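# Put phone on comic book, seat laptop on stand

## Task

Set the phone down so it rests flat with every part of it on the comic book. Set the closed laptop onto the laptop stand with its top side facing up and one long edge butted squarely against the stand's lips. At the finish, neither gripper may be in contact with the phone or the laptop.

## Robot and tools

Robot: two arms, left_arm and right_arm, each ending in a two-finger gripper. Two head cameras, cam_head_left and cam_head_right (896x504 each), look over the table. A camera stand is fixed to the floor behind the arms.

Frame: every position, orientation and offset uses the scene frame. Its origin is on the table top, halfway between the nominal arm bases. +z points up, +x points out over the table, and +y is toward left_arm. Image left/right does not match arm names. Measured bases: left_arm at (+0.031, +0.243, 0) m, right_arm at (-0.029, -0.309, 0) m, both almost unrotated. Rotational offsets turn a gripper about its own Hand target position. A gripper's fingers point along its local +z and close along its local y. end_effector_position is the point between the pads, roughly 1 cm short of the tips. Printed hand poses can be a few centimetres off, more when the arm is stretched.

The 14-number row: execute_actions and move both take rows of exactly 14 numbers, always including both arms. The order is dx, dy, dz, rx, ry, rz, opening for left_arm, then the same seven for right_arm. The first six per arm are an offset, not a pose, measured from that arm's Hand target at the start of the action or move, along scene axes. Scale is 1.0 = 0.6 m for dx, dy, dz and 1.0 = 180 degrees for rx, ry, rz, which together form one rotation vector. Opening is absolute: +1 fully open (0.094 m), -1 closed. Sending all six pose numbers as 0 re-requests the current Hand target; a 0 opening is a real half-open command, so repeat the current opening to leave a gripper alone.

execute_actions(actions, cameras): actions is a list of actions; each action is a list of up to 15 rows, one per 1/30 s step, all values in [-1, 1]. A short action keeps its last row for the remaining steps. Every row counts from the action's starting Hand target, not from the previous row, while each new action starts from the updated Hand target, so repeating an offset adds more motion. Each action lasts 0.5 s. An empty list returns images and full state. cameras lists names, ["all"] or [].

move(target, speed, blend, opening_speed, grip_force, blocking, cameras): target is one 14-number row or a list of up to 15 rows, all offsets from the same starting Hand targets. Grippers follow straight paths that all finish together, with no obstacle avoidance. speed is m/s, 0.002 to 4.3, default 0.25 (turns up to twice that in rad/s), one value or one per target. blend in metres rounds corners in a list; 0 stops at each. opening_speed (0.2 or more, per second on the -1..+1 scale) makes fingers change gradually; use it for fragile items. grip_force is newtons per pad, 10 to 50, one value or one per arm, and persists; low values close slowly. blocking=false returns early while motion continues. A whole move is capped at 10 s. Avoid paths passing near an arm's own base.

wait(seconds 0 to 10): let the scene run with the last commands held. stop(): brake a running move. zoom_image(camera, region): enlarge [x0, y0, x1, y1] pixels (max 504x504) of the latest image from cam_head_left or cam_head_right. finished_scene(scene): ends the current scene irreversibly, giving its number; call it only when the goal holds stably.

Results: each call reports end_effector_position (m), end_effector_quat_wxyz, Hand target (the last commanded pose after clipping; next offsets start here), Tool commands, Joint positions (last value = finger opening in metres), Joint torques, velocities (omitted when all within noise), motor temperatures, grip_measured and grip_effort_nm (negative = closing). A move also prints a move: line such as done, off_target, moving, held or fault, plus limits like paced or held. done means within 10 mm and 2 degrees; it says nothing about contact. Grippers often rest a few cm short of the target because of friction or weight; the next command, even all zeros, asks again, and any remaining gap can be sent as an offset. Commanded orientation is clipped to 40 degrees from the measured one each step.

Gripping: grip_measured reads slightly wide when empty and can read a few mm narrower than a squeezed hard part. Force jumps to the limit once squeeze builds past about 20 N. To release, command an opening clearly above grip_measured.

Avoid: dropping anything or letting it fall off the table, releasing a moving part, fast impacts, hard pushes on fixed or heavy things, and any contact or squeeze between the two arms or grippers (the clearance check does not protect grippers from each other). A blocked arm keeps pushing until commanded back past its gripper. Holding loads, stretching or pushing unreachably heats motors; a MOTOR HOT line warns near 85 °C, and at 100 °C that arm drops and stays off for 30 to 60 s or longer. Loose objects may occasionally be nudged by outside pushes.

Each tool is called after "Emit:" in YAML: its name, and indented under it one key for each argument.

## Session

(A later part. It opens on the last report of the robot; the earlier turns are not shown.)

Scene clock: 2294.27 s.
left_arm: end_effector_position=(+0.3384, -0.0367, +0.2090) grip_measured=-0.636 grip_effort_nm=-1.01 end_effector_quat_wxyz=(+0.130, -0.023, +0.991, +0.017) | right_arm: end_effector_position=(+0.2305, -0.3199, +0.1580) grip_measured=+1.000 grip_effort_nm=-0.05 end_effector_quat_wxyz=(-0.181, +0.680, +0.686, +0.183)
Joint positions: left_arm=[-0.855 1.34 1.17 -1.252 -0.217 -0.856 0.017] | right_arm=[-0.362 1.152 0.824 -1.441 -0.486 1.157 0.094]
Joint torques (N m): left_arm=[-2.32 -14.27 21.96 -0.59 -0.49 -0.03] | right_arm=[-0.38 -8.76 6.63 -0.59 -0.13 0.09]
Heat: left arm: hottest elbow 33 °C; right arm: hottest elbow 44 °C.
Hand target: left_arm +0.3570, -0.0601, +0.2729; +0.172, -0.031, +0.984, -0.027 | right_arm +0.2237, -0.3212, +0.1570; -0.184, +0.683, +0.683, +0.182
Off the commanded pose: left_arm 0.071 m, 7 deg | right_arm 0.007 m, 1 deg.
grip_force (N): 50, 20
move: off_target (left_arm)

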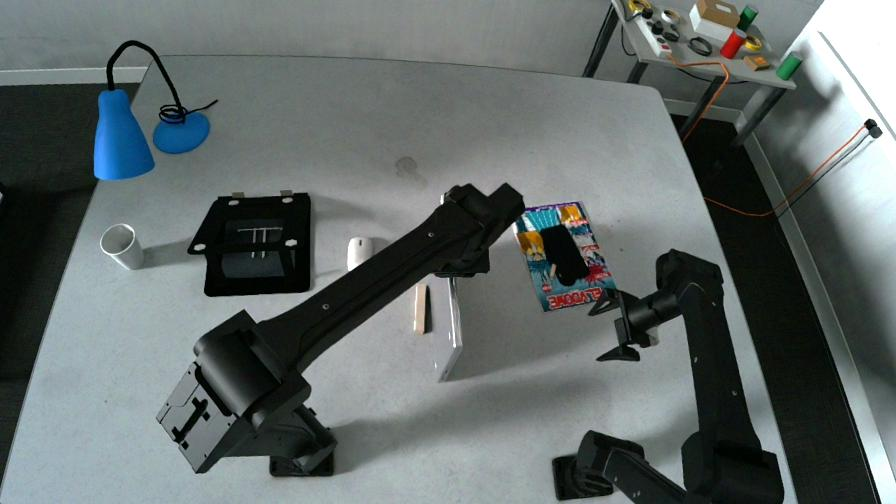

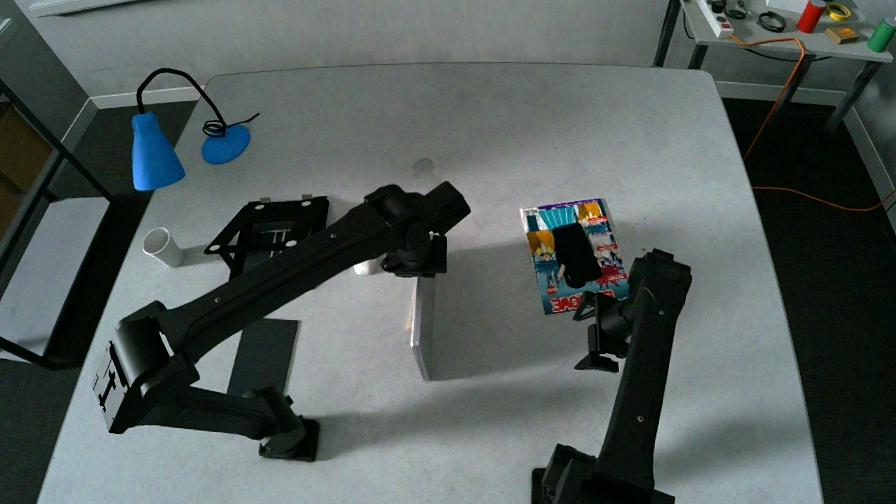

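Emit:
move:
  target:
    - [-0.0517, 0.13, 0.1035, 0, 0, 0.167, -0.75, 0, 0, 0, 0, 0, 0, 1]
    - [-0.0635, 0.3218, 0.17, 0, 0, 0.361, -0.75, 0, 0, 0, 0, 0, 0, 1]
    - [-0.0617, 0.572, 0.237, 0, 0, 0.514, -0.75, 0, 0, 0, 0, 0, 0, 1]
  speed: 0.22
  blend: [0.04, 0.05, 0]
  cameras: ["cam_head_left", "cam_head_right"]

Scene clock: 2312.60 s.
left_arm: end_effector_position=(+0.3063, +0.2780, +0.3276) grip_measured=-0.636 grip_effort_nm=-1.01 end_effector_quat_wxyz=(-0.155, +0.702, -0.692, -0.067) | right_arm: end_effector_position=(+0.2305, -0.3199, +0.1580) grip_measured=+1.000 grip_effort_nm=-0.05 end_effector_quat_wxyz=(-0.181, +0.680, +0.686, +0.183)
Joint positions: left_arm=[-0.1 1 1.209 -1.678 -0.323 -1.64 0.017] | right_arm=[-0.362 1.152 0.824 -1.441 -0.486 1.156 0.094]
Joint torques (N m): left_arm=[-0.85 -10.34 25.4 0.36 -0.78 0.06] | right_arm=[-0.38 -8.76 6.63 -0.58 -0.14 0.09]
Heat: left arm: hottest elbow 37 °C; right arm: hottest elbow 43 °C.
Hand target: left_arm +0.3199, +0.2831, +0.4151; -0.138, +0.732, -0.658, -0.106 | right_arm +0.2237, -0.3212, +0.1570; -0.184, +0.683, +0.683, +0.182
Off the commanded pose: left_arm 0.089 m, 7 deg | right_arm 0.007 m, 1 deg.
joint sent to its limit (left arm) — joint 4 (wrist pitch), lower limit. The joint targets are off in position and orientation.
grip_force (N): 50, 20
move: off_target (left_arm)

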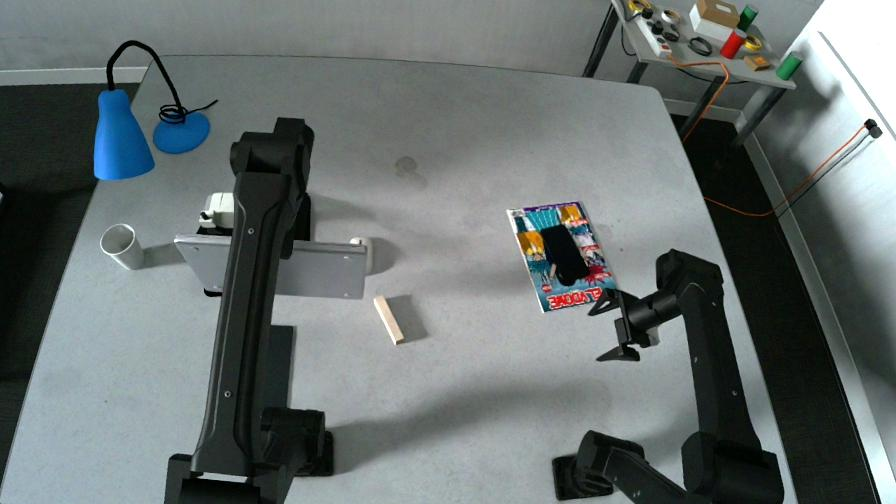

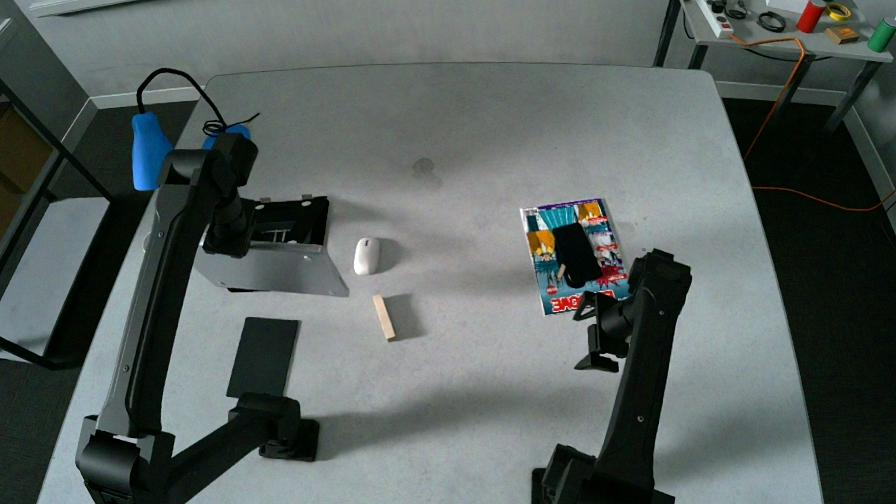

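Emit:
move:
  target:
    - [0.1, 0.1, 0.0665, 0.008, -0.08, 0.02, -0.75, 0, 0, 0, 0, 0, 0, 1]
    - [0.2, 0.16, 0.055, 0.0133, -0.1382, 0.033, -0.75, 0, 0, 0, 0, 0, 0, 1]
    - [0.36, 0.21, 0.0, 0.0155, -0.155, 0.033, -0.75, 0, 0, 0, 0, 0, 0, 1]
  speed: 0.15
  blend: [0.03, 0.04, 0]
  cameras: ["cam_head_left", "cam_head_right"]

Scene clock: 2326.63 s.
left_arm: end_effector_position=(+0.4935, +0.3897, +0.2853) grip_measured=-0.636 grip_effort_nm=-1.01 end_effector_quat_wxyz=(-0.191, +0.770, -0.608, -0.040) | right_arm: end_effector_position=(+0.2305, -0.3199, +0.1580) grip_measured=+1.000 grip_effort_nm=-0.05 end_effector_quat_wxyz=(-0.181, +0.680, +0.686, +0.183)
Joint positions: left_arm=[0.171 1.445 1.453 -1.33 -0.307 -1.566 0.017] | right_arm=[-0.362 1.152 0.824 -1.441 -0.486 1.156 0.094]
Joint torques (N m): left_arm=[-0.79 -20.78 27.55 2.26 -0.77 0.02] | right_arm=[-0.32 -8.82 6.64 -0.57 -0.13 0.09]
Motor temperatures (°C): left_arm=[22 27 42 24 28 24 28] | right_arm=[26 35 42 25 25 23 24]
Heat: left arm: hottest elbow 42 °C; right arm: hottest elbow 42 °C.
Hand target: left_arm +0.5359, +0.4092, +0.4152; -0.305, +0.766, -0.564, +0.051 | right_arm +0.2237, -0.3212, +0.1570; -0.184, +0.683, +0.683, +0.182
Off the commanded pose: left_arm 0.138 m, 17 deg | right_arm 0.007 m, 1 deg.
grip_force (N): 50, 20
move: off_target (left_arm)

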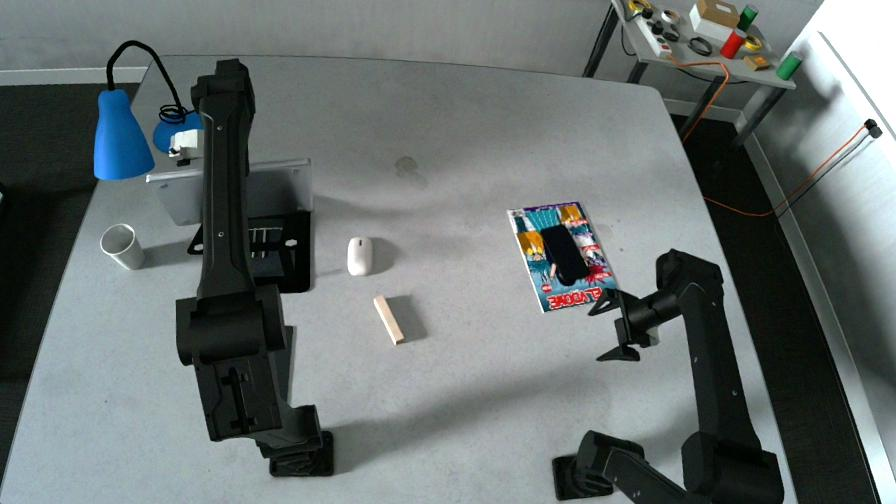

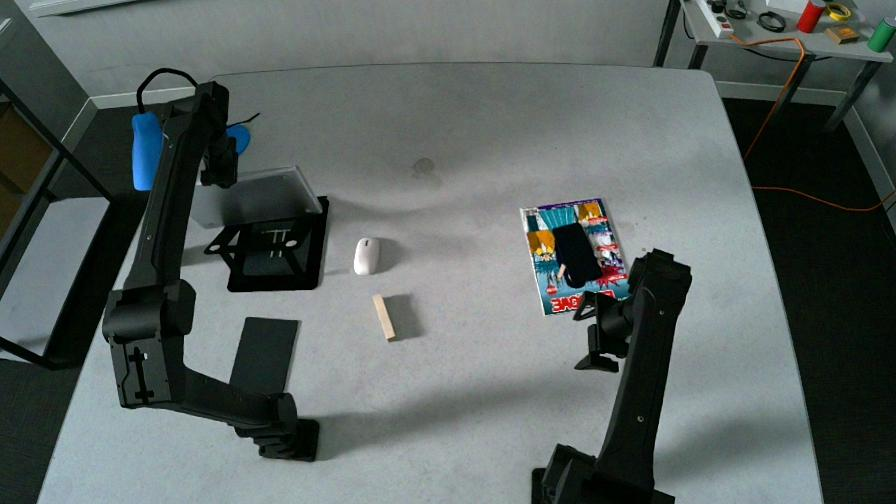

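Emit:
move:
  target:
    - [0.107, 0.018, -0.05, 0.007, -0.072, -0.036, -0.75, 0, 0, 0, 0, 0, 0, 1]
  speed: 0.15
  cameras: ["cam_head_left", "cam_head_right"]

Scene clock: 2339.43 s.
left_arm: end_effector_position=(+0.5847, +0.4064, +0.2792) grip_measured=-0.636 grip_effort_nm=-1.00 end_effector_quat_wxyz=(-0.276, +0.733, -0.617, +0.076) | right_arm: end_effector_position=(+0.2305, -0.3199, +0.1580) grip_measured=+1.000 grip_effort_nm=-0.05 end_effector_quat_wxyz=(-0.181, +0.680, +0.686, +0.183)
Joint positions: left_arm=[0.199 1.514 1.45 -0.959 -0.202 -1.459 0.017] | right_arm=[-0.362 1.152 0.824 -1.441 -0.486 1.156 0.094]
Joint torques (N m): left_arm=[-0.79 -24.53 17.28 4.26 -0.31 -0.1] | right_arm=[-0.32 -8.76 6.63 -0.59 -0.13 0.09]
Motor temperatures (°C): left_arm=[22 27 54 24 28 24 28] | right_arm=[26 35 42 25 25 23 24]
Heat: left arm: hottest elbow 54 °C; right arm: hottest elbow 42 °C.
Hand target: left_arm +0.6002, +0.4199, +0.3852; -0.372, +0.718, -0.569, +0.148 | right_arm +0.2237, -0.3212, +0.1570; -0.184, +0.683, +0.683, +0.182
Off the commanded pose: left_arm 0.108 m, 15 deg | right_arm 0.007 m, 1 deg.
grip_force (N): 50, 20
move: off_target (left_arm)

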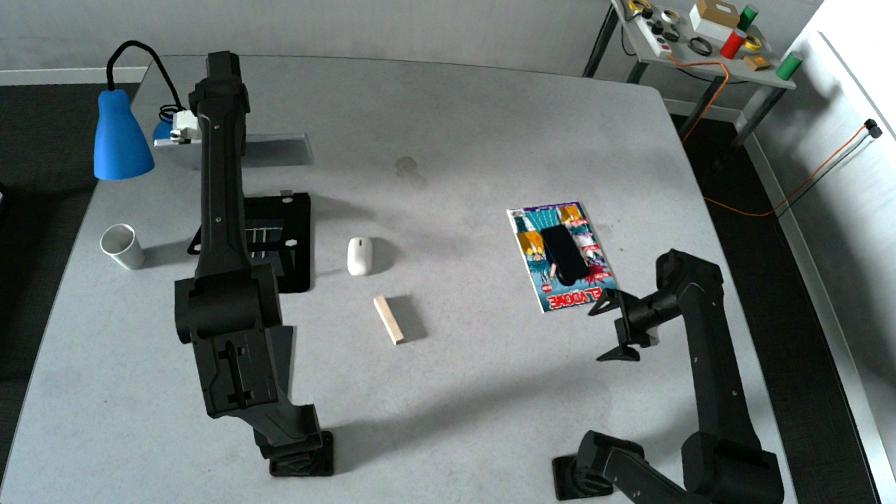

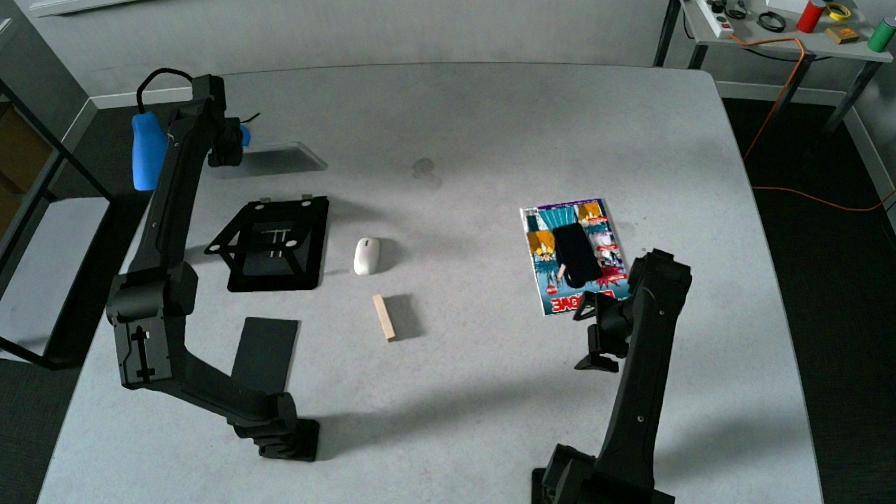

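Emit:
move:
  target:
    - [-0.04, -0.03, -0.125, 0, 0, 0, -0.75, 0, 0, 0, 0, 0, 0, 1]
  speed: 0.12
  cameras: ["cam_head_left", "cam_head_right"]

Scene clock: 2349.13 s.
left_arm: end_effector_position=(+0.5532, +0.4003, +0.2094) grip_measured=-0.636 grip_effort_nm=-1.00 end_effector_quat_wxyz=(-0.278, +0.735, -0.614, +0.075) | right_arm: end_effector_position=(+0.2305, -0.3199, +0.1580) grip_measured=+1.000 grip_effort_nm=-0.05 end_effector_quat_wxyz=(-0.181, +0.680, +0.686, +0.183)
Joint positions: left_arm=[0.199 1.46 1.204 -0.765 -0.209 -1.464 0.017] | right_arm=[-0.362 1.152 0.824 -1.441 -0.486 1.156 0.094]
Joint torques (N m): left_arm=[-2.37 -23.47 15.64 3.93 -0.43 -0.24] | right_arm=[-0.32 -8.76 6.61 -0.57 -0.13 0.09]
Heat: left arm: hottest elbow 51 °C; right arm: hottest elbow 42 °C.
Hand target: left_arm +0.5761, +0.4018, +0.3101; -0.371, +0.719, -0.569, +0.148 | right_arm +0.2237, -0.3212, +0.1570; -0.184, +0.683, +0.683, +0.182
Off the commanded pose: left_arm 0.103 m, 15 deg | right_arm 0.007 m, 1 deg.
grip_force (N): 50, 20
move: off_target (left_arm)

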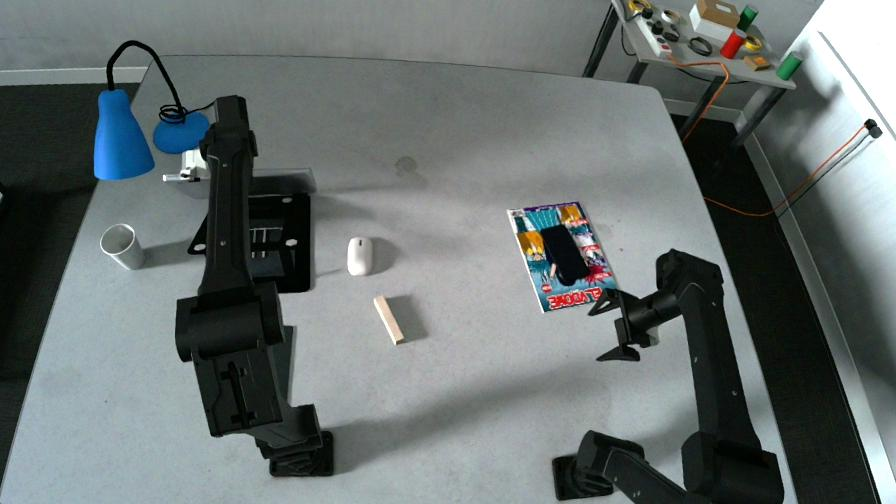

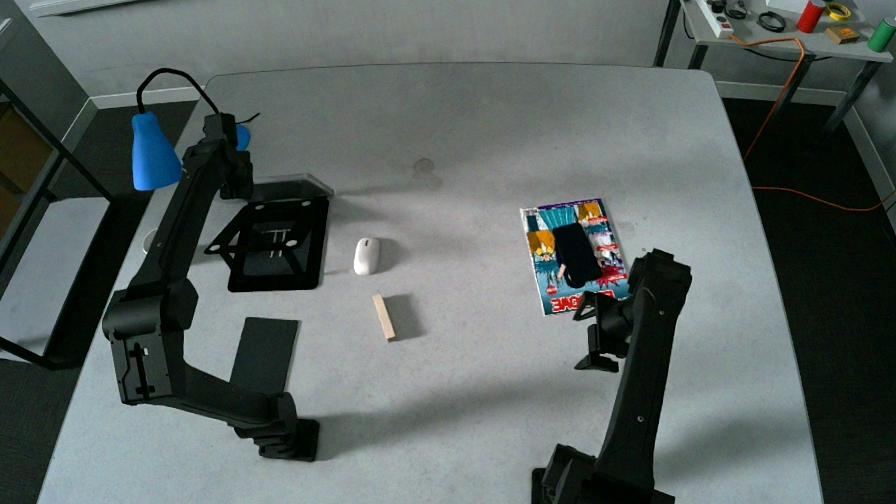

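Emit:
move:
  target:
    - [-0.035, 0.0, -0.05, 0, 0, 0, -0.75, 0, 0, 0, 0, 0, 0, 1]
    - [-0.095, 0.0, -0.115, 0.007, -0.07, 0, -0.75, 0, 0, 0, 0, 0, 0, 1]
  speed: 0.12
  blend: [0.01, 0]
  cameras: ["cam_head_left", "cam_head_right"]

Emit:
zoom_image:
  camera: "cam_head_right"
  region: [160, 120, 380, 320]

Scene clock: 2358.27 s.
left_arm: end_effector_position=(+0.5008, +0.3932, +0.1700) grip_measured=-0.636 grip_effort_nm=-1.01 end_effector_quat_wxyz=(-0.372, +0.720, -0.560, +0.169) | right_arm: end_effector_position=(+0.2305, -0.3199, +0.1580) grip_measured=+1.000 grip_effort_nm=-0.05 end_effector_quat_wxyz=(-0.181, +0.680, +0.686, +0.183)
Joint positions: left_arm=[0.221 1.266 0.786 -0.262 -0.174 -1.493 0.017] | right_arm=[-0.362 1.152 0.824 -1.441 -0.486 1.156 0.094]
Joint torques (N m): left_arm=[-0.32 -16.79 13.91 4.19 -0.1 0.11] | right_arm=[-0.38 -8.7 6.63 -0.58 -0.13 0.09]
Motor temperatures (°C): left_arm=[22 29 49 24 28 24 28] | right_arm=[26 35 42 25 25 23 24]
Heat: left arm: hottest elbow 49 °C; right arm: hottest elbow 42 °C.
Hand target: left_arm +0.5191, +0.4018, +0.2411; -0.440, +0.694, -0.527, +0.220 | right_arm +0.2237, -0.3212, +0.1570; -0.184, +0.683, +0.683, +0.182
Off the commanded pose: left_arm 0.074 m, 11 deg | right_arm 0.007 m, 1 deg.
grip_force (N): 50, 20
move: off_target (left_arm)

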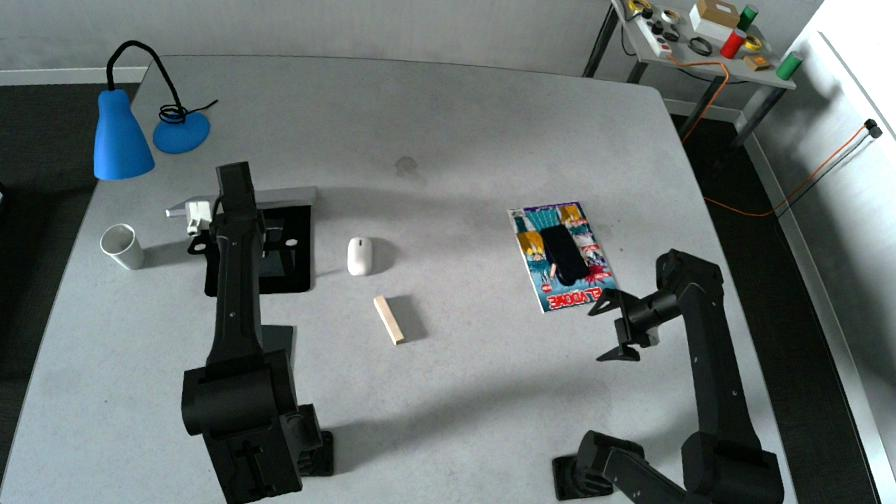

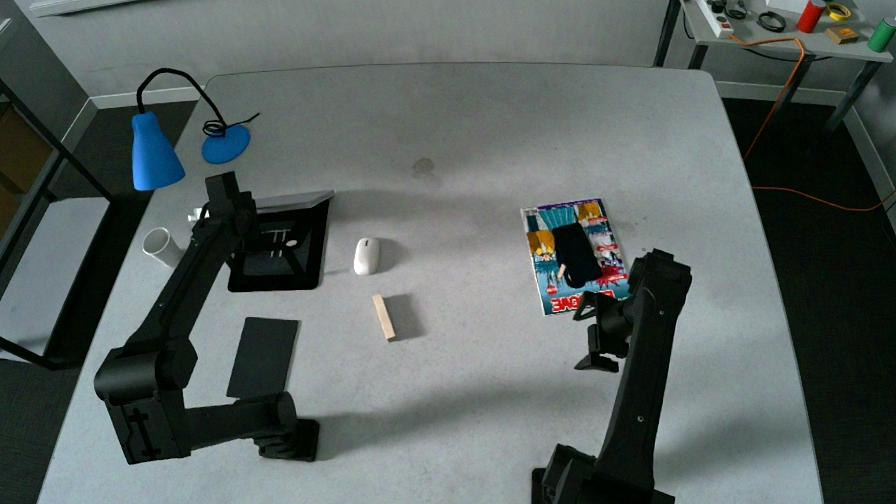

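Scaled by 2.291.

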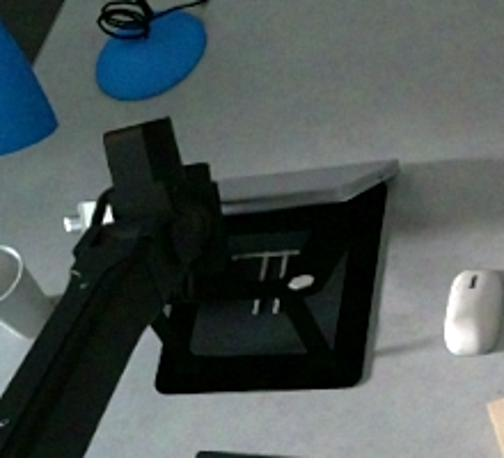

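Emit:
zoom_image:
  camera: "cam_head_left"
  region: [150, 150, 350, 320]

Scaled by 2.520.

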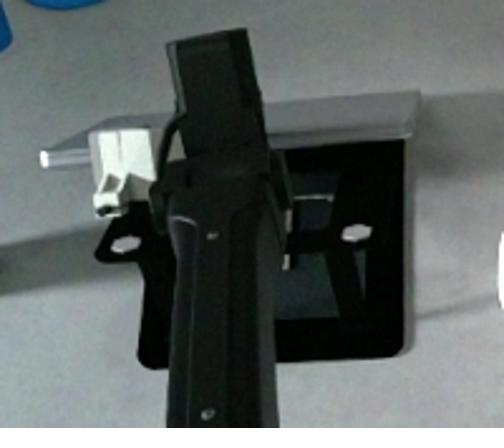

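Emit:
move:
  target:
    - [-0.02, 0.0, 0.045, 0, 0, 0, -0.75, 0, 0, 0, 0, 0, 0, 1]
    - [-0.09, 0.0, 0.035, 0, 0, 0, -0.75, 0, 0, 0, 0, 0, 0, 1]
  speed: 0.12
  blend: [0.01, 0]
  cameras: ["cam_head_left", "cam_head_right"]

Emit:
zoom_image:
  camera: "cam_head_left"
  region: [150, 150, 350, 320]

Emit:
zoom_image:
  camera: "cam_head_right"
  region: [160, 150, 360, 320]

Scene clock: 2380.57 s.
left_arm: end_effector_position=(+0.4568, +0.3903, +0.1891) grip_measured=-0.636 grip_effort_nm=-1.01 end_effector_quat_wxyz=(-0.377, +0.713, -0.564, +0.177) | right_arm: end_effector_position=(+0.2305, -0.3199, +0.1580) grip_measured=+1.000 grip_effort_nm=-0.05 end_effector_quat_wxyz=(-0.181, +0.680, +0.686, +0.183)
Joint positions: left_arm=[0.254 1.106 0.709 -0.322 -0.135 -1.459 0.017] | right_arm=[-0.362 1.152 0.824 -1.441 -0.486 1.156 0.094]
Joint torques (N m): left_arm=[0.56 -15.68 15.24 2.78 -0.18 -0.04] | right_arm=[-0.32 -8.76 6.64 -0.55 -0.13 0.09]
Heat: left arm: hottest elbow 47 °C; right arm: hottest elbow 41 °C.
Hand target: left_arm +0.4651, +0.4018, +0.2619; -0.439, +0.694, -0.527, +0.219 | right_arm +0.2237, -0.3212, +0.1570; -0.184, +0.683, +0.683, +0.182
Off the commanded pose: left_arm 0.074 m, 10 deg | right_arm 0.007 m, 1 deg.
grip_force (N): 50, 20
move: off_target (left_arm)

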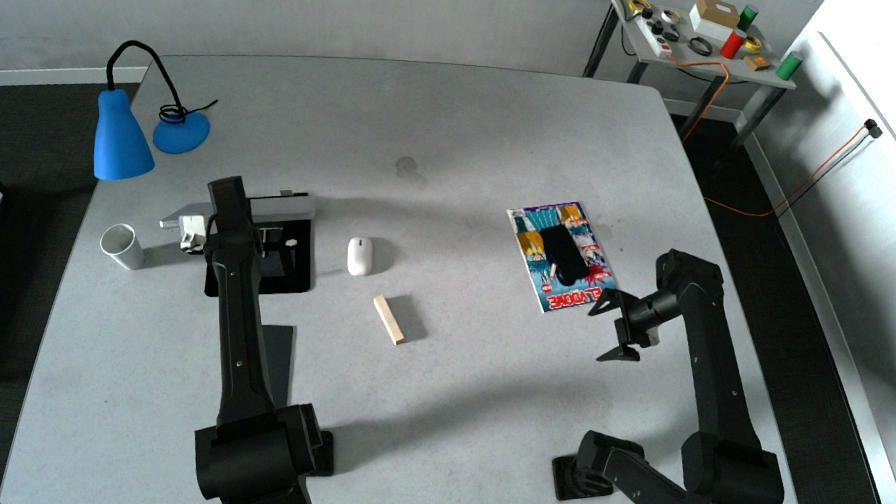

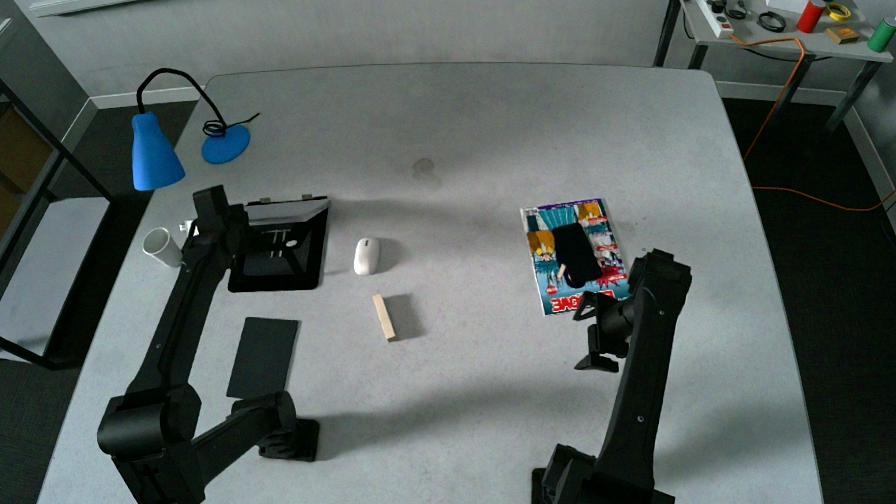

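Scaled by 2.520.

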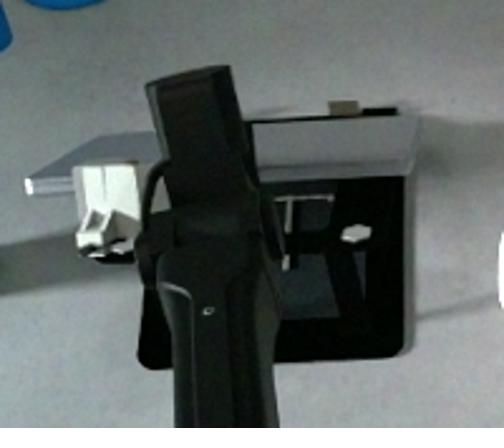

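Scaled by 2.520.

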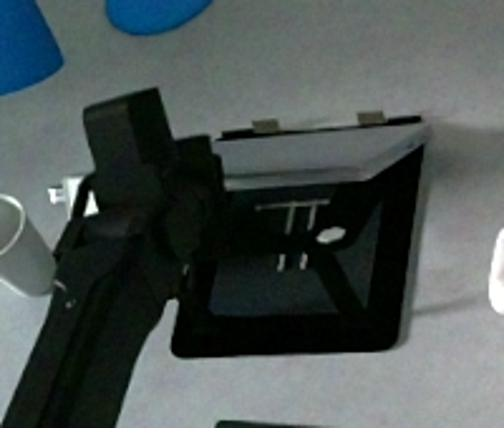

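Emit:
move:
  target:
    - [-0.03, 0.0, -0.088, 0.005, -0.0525, -0.007, -0.75, 0, 0, 0, 0, 0, 0, 1]
  speed: 0.12
  cameras: ["cam_head_left", "cam_head_right"]

Emit:
zoom_image:
  camera: "cam_head_left"
  region: [150, 150, 350, 320]

Emit:
zoom_image:
  camera: "cam_head_right"
  region: [160, 150, 360, 320]

Scene clock: 2391.30 s.
left_arm: end_effector_position=(+0.4333, +0.3902, +0.1582) grip_measured=-0.636 grip_effort_nm=-1.01 end_effector_quat_wxyz=(-0.432, +0.687, -0.533, +0.241) | right_arm: end_effector_position=(+0.2305, -0.3199, +0.1580) grip_measured=+1.000 grip_effort_nm=-0.05 end_effector_quat_wxyz=(-0.181, +0.680, +0.686, +0.183)
Joint positions: left_arm=[0.298 1.06 0.481 0.042 -0.064 -1.459 0.017] | right_arm=[-0.362 1.152 0.824 -1.441 -0.486 1.156 0.094]
Joint torques (N m): left_arm=[-0.26 -11.05 13.03 4.53 -0.02 -0.05] | right_arm=[-0.38 -8.7 6.61 -0.57 -0.13 0.09]
Heat: left arm: hottest elbow 46 °C; right arm: hottest elbow 41 °C.
Hand target: left_arm +0.4472, +0.4019, +0.2093; -0.484, +0.664, -0.498, +0.277 | right_arm +0.2237, -0.3212, +0.1570; -0.184, +0.683, +0.683, +0.182
Off the commanded pose: left_arm 0.054 m, 9 deg | right_arm 0.007 m, 1 deg.
grip_force (N): 50, 20
move: off_target (left_arm)

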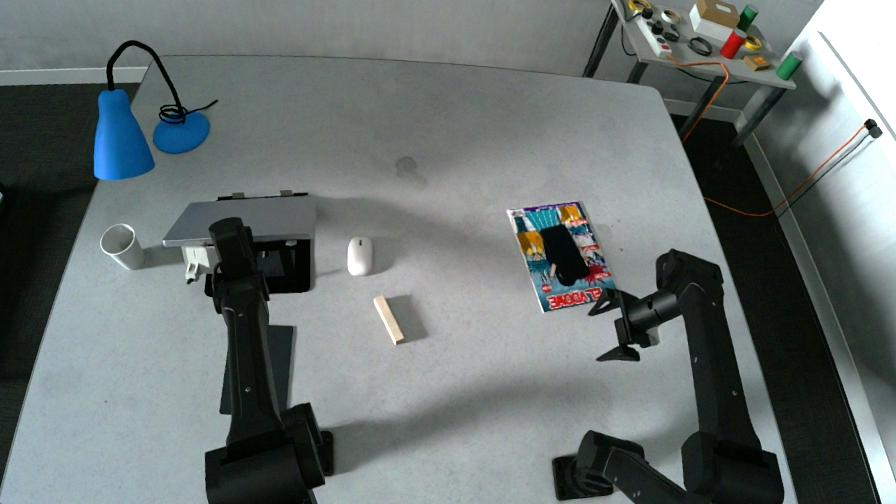

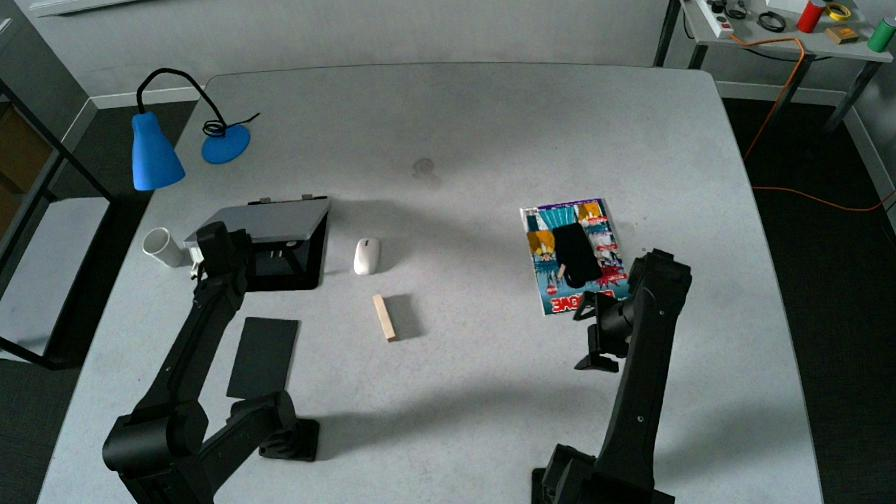

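Scaled by 2.520.

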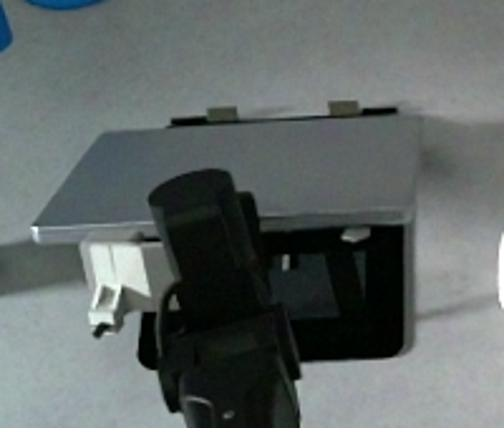

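Scaled by 2.520.

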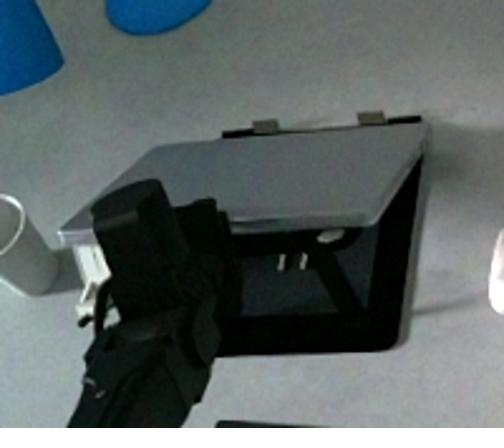

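Emit:
move:
  target:
    - [-0.008, -0.02, -0.03, 0.0018, -0.0193, 0, -0.75, 0, 0, 0, 0, 0, 0, 1]
    - [-0.012, -0.04, -0.06, 0.0037, -0.0387, 0, -0.75, 0, 0, 0, 0, 0, 0, 1]
  speed: 0.08
  blend: [0.01, 0]
  cameras: ["cam_head_left", "cam_head_right"]

Emit:
zoom_image:
  camera: "cam_head_left"
  region: [150, 150, 350, 320]

Emit:
zoom_image:
  camera: "cam_head_right"
  region: [160, 150, 360, 320]

Scene clock: 2402.00 s.
left_arm: end_effector_position=(+0.4300, +0.3875, +0.1612) grip_measured=-0.636 grip_effort_nm=-1.00 end_effector_quat_wxyz=(-0.508, +0.656, -0.481, +0.284) | right_arm: end_effector_position=(+0.2305, -0.3199, +0.1580) grip_measured=+1.000 grip_effort_nm=-0.05 end_effector_quat_wxyz=(-0.181, +0.680, +0.686, +0.183)
Joint positions: left_arm=[0.271 1.092 0.357 0.404 -0.121 -1.489 0.017] | right_arm=[-0.362 1.152 0.824 -1.441 -0.486 1.156 0.094]
Joint torques (N m): left_arm=[-4.07 -6.18 9.65 4.11 0.02 -0.21] | right_arm=[-0.32 -8.76 6.61 -0.59 -0.13 0.09]
Motor temperatures (°C): left_arm=[22 29 44 24 27 24 29] | right_arm=[26 35 41 25 25 23 24]
Heat: left arm: hottest elbow 44 °C; right arm: hottest elbow 41 °C.
Hand target: left_arm +0.4400, +0.3778, +0.1733; -0.518, +0.643, -0.469, +0.314 | right_arm +0.2237, -0.3212, +0.1570; -0.184, +0.683, +0.683, +0.182
Off the commanded pose: left_arm 0.018 m, 4 deg | right_arm 0.007 m, 1 deg.
grip_force (N): 50, 20
move: off_target (left_arm)

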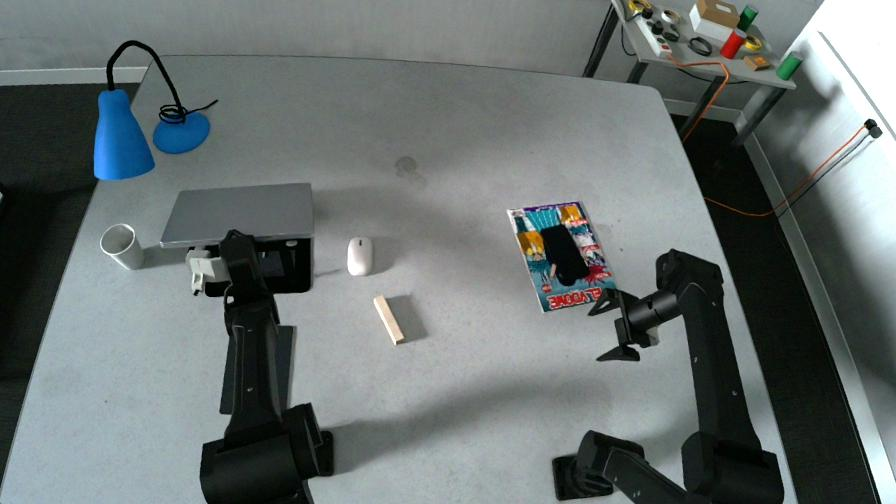

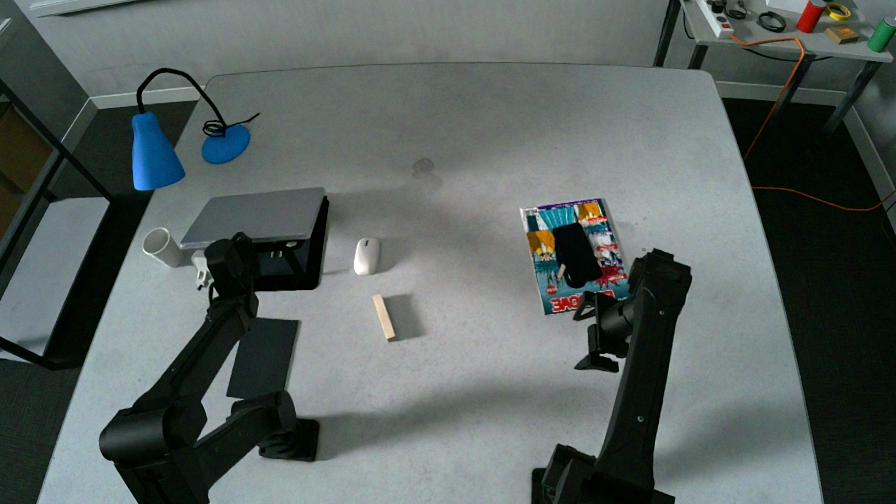

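Scaled by 2.520.

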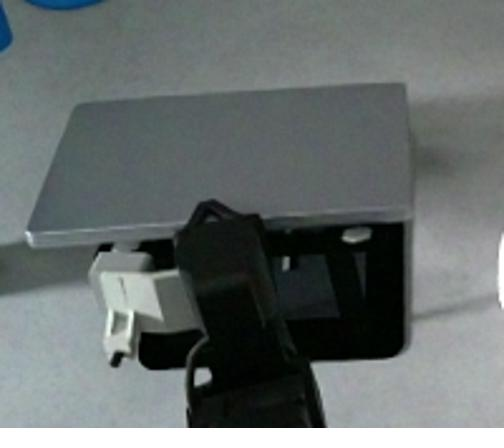

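Scaled by 2.520.

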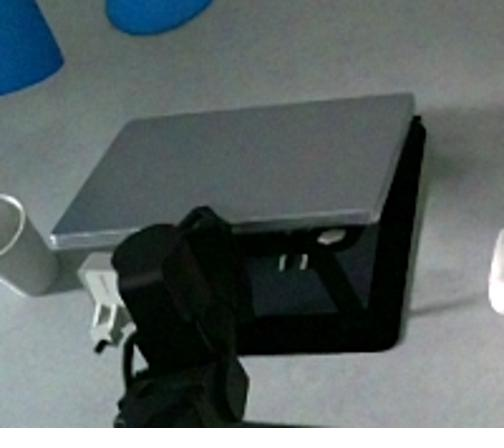

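Emit:
move:
  target:
    - [-0.04, 0.0, 0.0, 0, 0, 0, -0.75, 0, 0, 0, 0, 0, 0, 1]
    - [-0.04, 0.0, 0.0, -0.0045, 0.047, 0, -0.75, 0, 0, 0, 0, 0, 0, 1]
  speed: 0.08
  cameras: ["cam_head_left", "cam_head_right"]

Emit:
zoom_image:
  camera: "cam_head_left"
  region: [150, 150, 350, 320]

Emit:
zoom_image:
  camera: "cam_head_right"
  region: [160, 150, 360, 320]

Scene clock: 2410.97 s.
left_arm: end_effector_position=(+0.4104, +0.3783, +0.1585) grip_measured=-0.636 grip_effort_nm=-1.00 end_effector_quat_wxyz=(-0.470, +0.671, -0.511, +0.261) | right_arm: end_effector_position=(+0.2305, -0.3199, +0.1580) grip_measured=+1.000 grip_effort_nm=-0.05 end_effector_quat_wxyz=(-0.181, +0.680, +0.686, +0.183)
Joint positions: left_arm=[0.271 0.976 0.366 0.173 -0.103 -1.475 0.017] | right_arm=[-0.362 1.152 0.824 -1.441 -0.486 1.156 0.094]
Joint torques (N m): left_arm=[-1.85 -6.89 12.21 1.36 -0.36 -0.01] | right_arm=[-0.32 -8.82 6.6 -0.57 -0.13 0.09]
Heat: left arm: hottest elbow 43 °C; right arm: hottest elbow 41 °C.
Hand target: left_arm +0.4159, +0.3778, +0.1734; -0.477, +0.668, -0.504, +0.269 | right_arm +0.2237, -0.3212, +0.1570; -0.184, +0.683, +0.683, +0.182
Off the commanded pose: left_arm 0.016 m, 1 deg | right_arm 0.007 m, 1 deg.
grip_force (N): 50, 20
move: off_target (left_arm)

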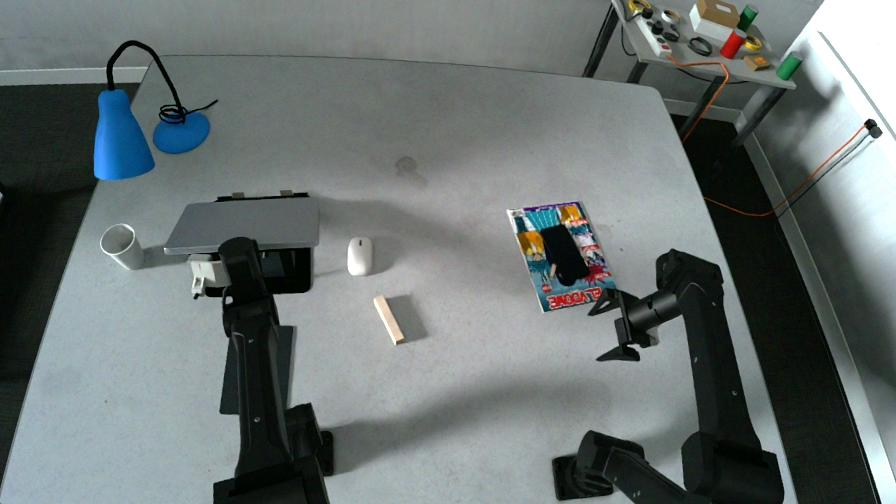

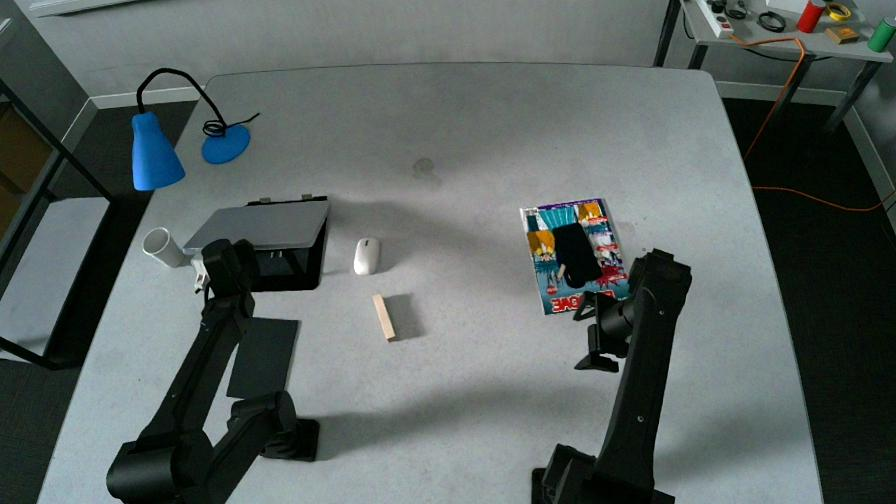

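Scaled by 2.520.

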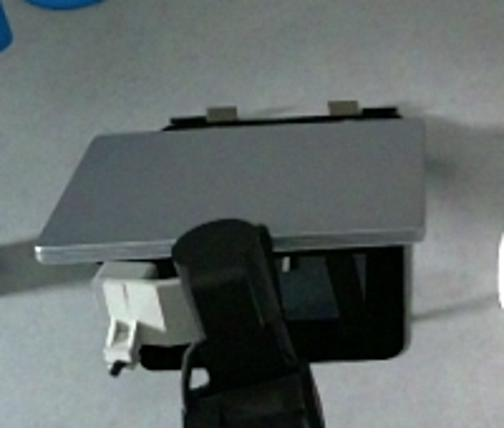

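Scaled by 2.520.

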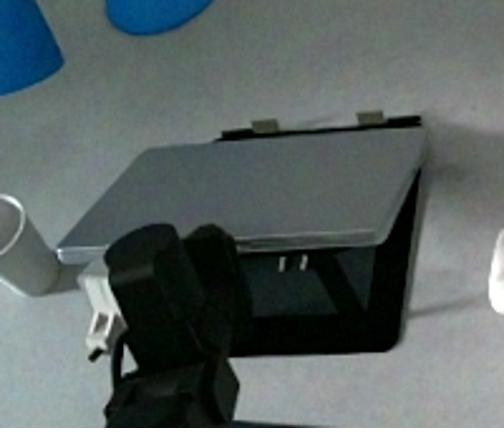

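Emit:
execute_actions:
  actions: []

Scene clock: 2421.00 s.
left_arm: end_effector_position=(+0.4104, +0.3783, +0.1585) grip_measured=-0.636 grip_effort_nm=-1.01 end_effector_quat_wxyz=(-0.470, +0.671, -0.511, +0.261) | right_arm: end_effector_position=(+0.2305, -0.3199, +0.1580) grip_measured=+1.000 grip_effort_nm=-0.05 end_effector_quat_wxyz=(-0.181, +0.680, +0.686, +0.183)
Joint positions: left_arm=[0.271 0.976 0.366 0.173 -0.103 -1.475 0.017] | right_arm=[-0.362 1.152 0.824 -1.441 -0.486 1.156 0.094]
Joint velocities: within noise
Joint torques (N m): left_arm=[-2.02 -7.36 12.29 1.13 -0.34 -0.06] | right_arm=[-0.32 -8.7 6.64 -0.58 -0.13 0.09]
Motor temperatures (°C): left_arm=[22 28 43 24 27 24 29] | right_arm=[26 35 41 25 25 23 24]
Heat: left arm: hottest elbow 43 °C; right arm: hottest elbow 41 °C.
Hand target: left_arm +0.4159, +0.3778, +0.1734; -0.477, +0.668, -0.504, +0.269 | right_arm +0.2237, -0.3212, +0.1570; -0.184, +0.683, +0.683, +0.182
Tool commands: left_gripper/opening=-0.75 right_gripper/opening=+1.0
Off the commanded pose: left_arm 0.016 m, 1 deg | right_arm 0.007 m, 1 deg.
grip_force (N): 50, 20

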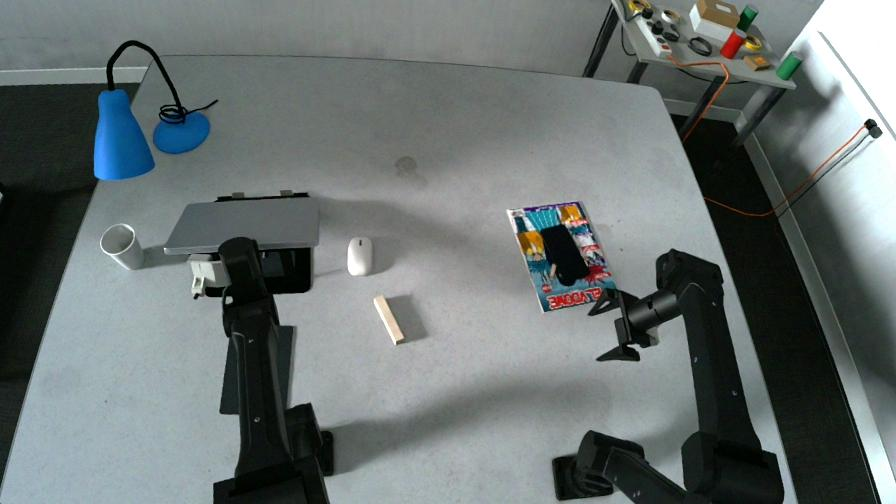

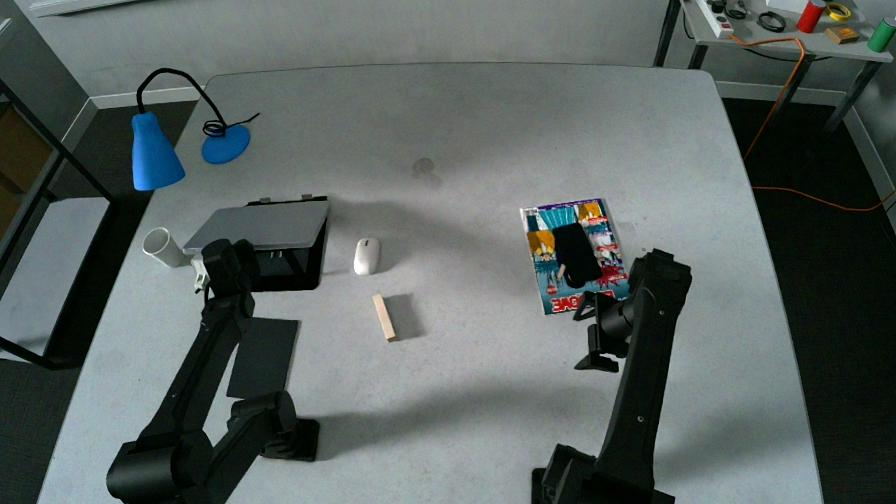

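Emit:
zoom_image:
  camera: "cam_head_left"
  region: [150, 170, 350, 310]

Emit:
zoom_image:
  camera: "cam_head_right"
  region: [160, 170, 360, 310]

Scaled by 2.520.

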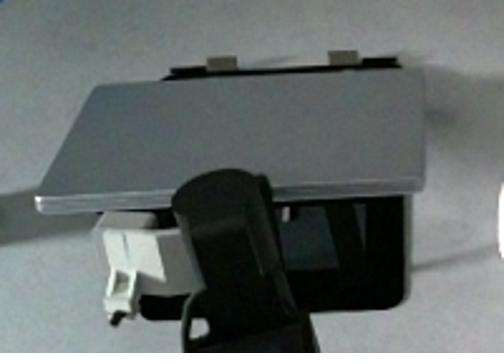

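Scaled by 2.520.

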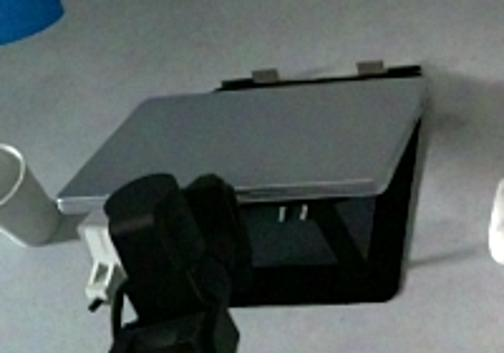

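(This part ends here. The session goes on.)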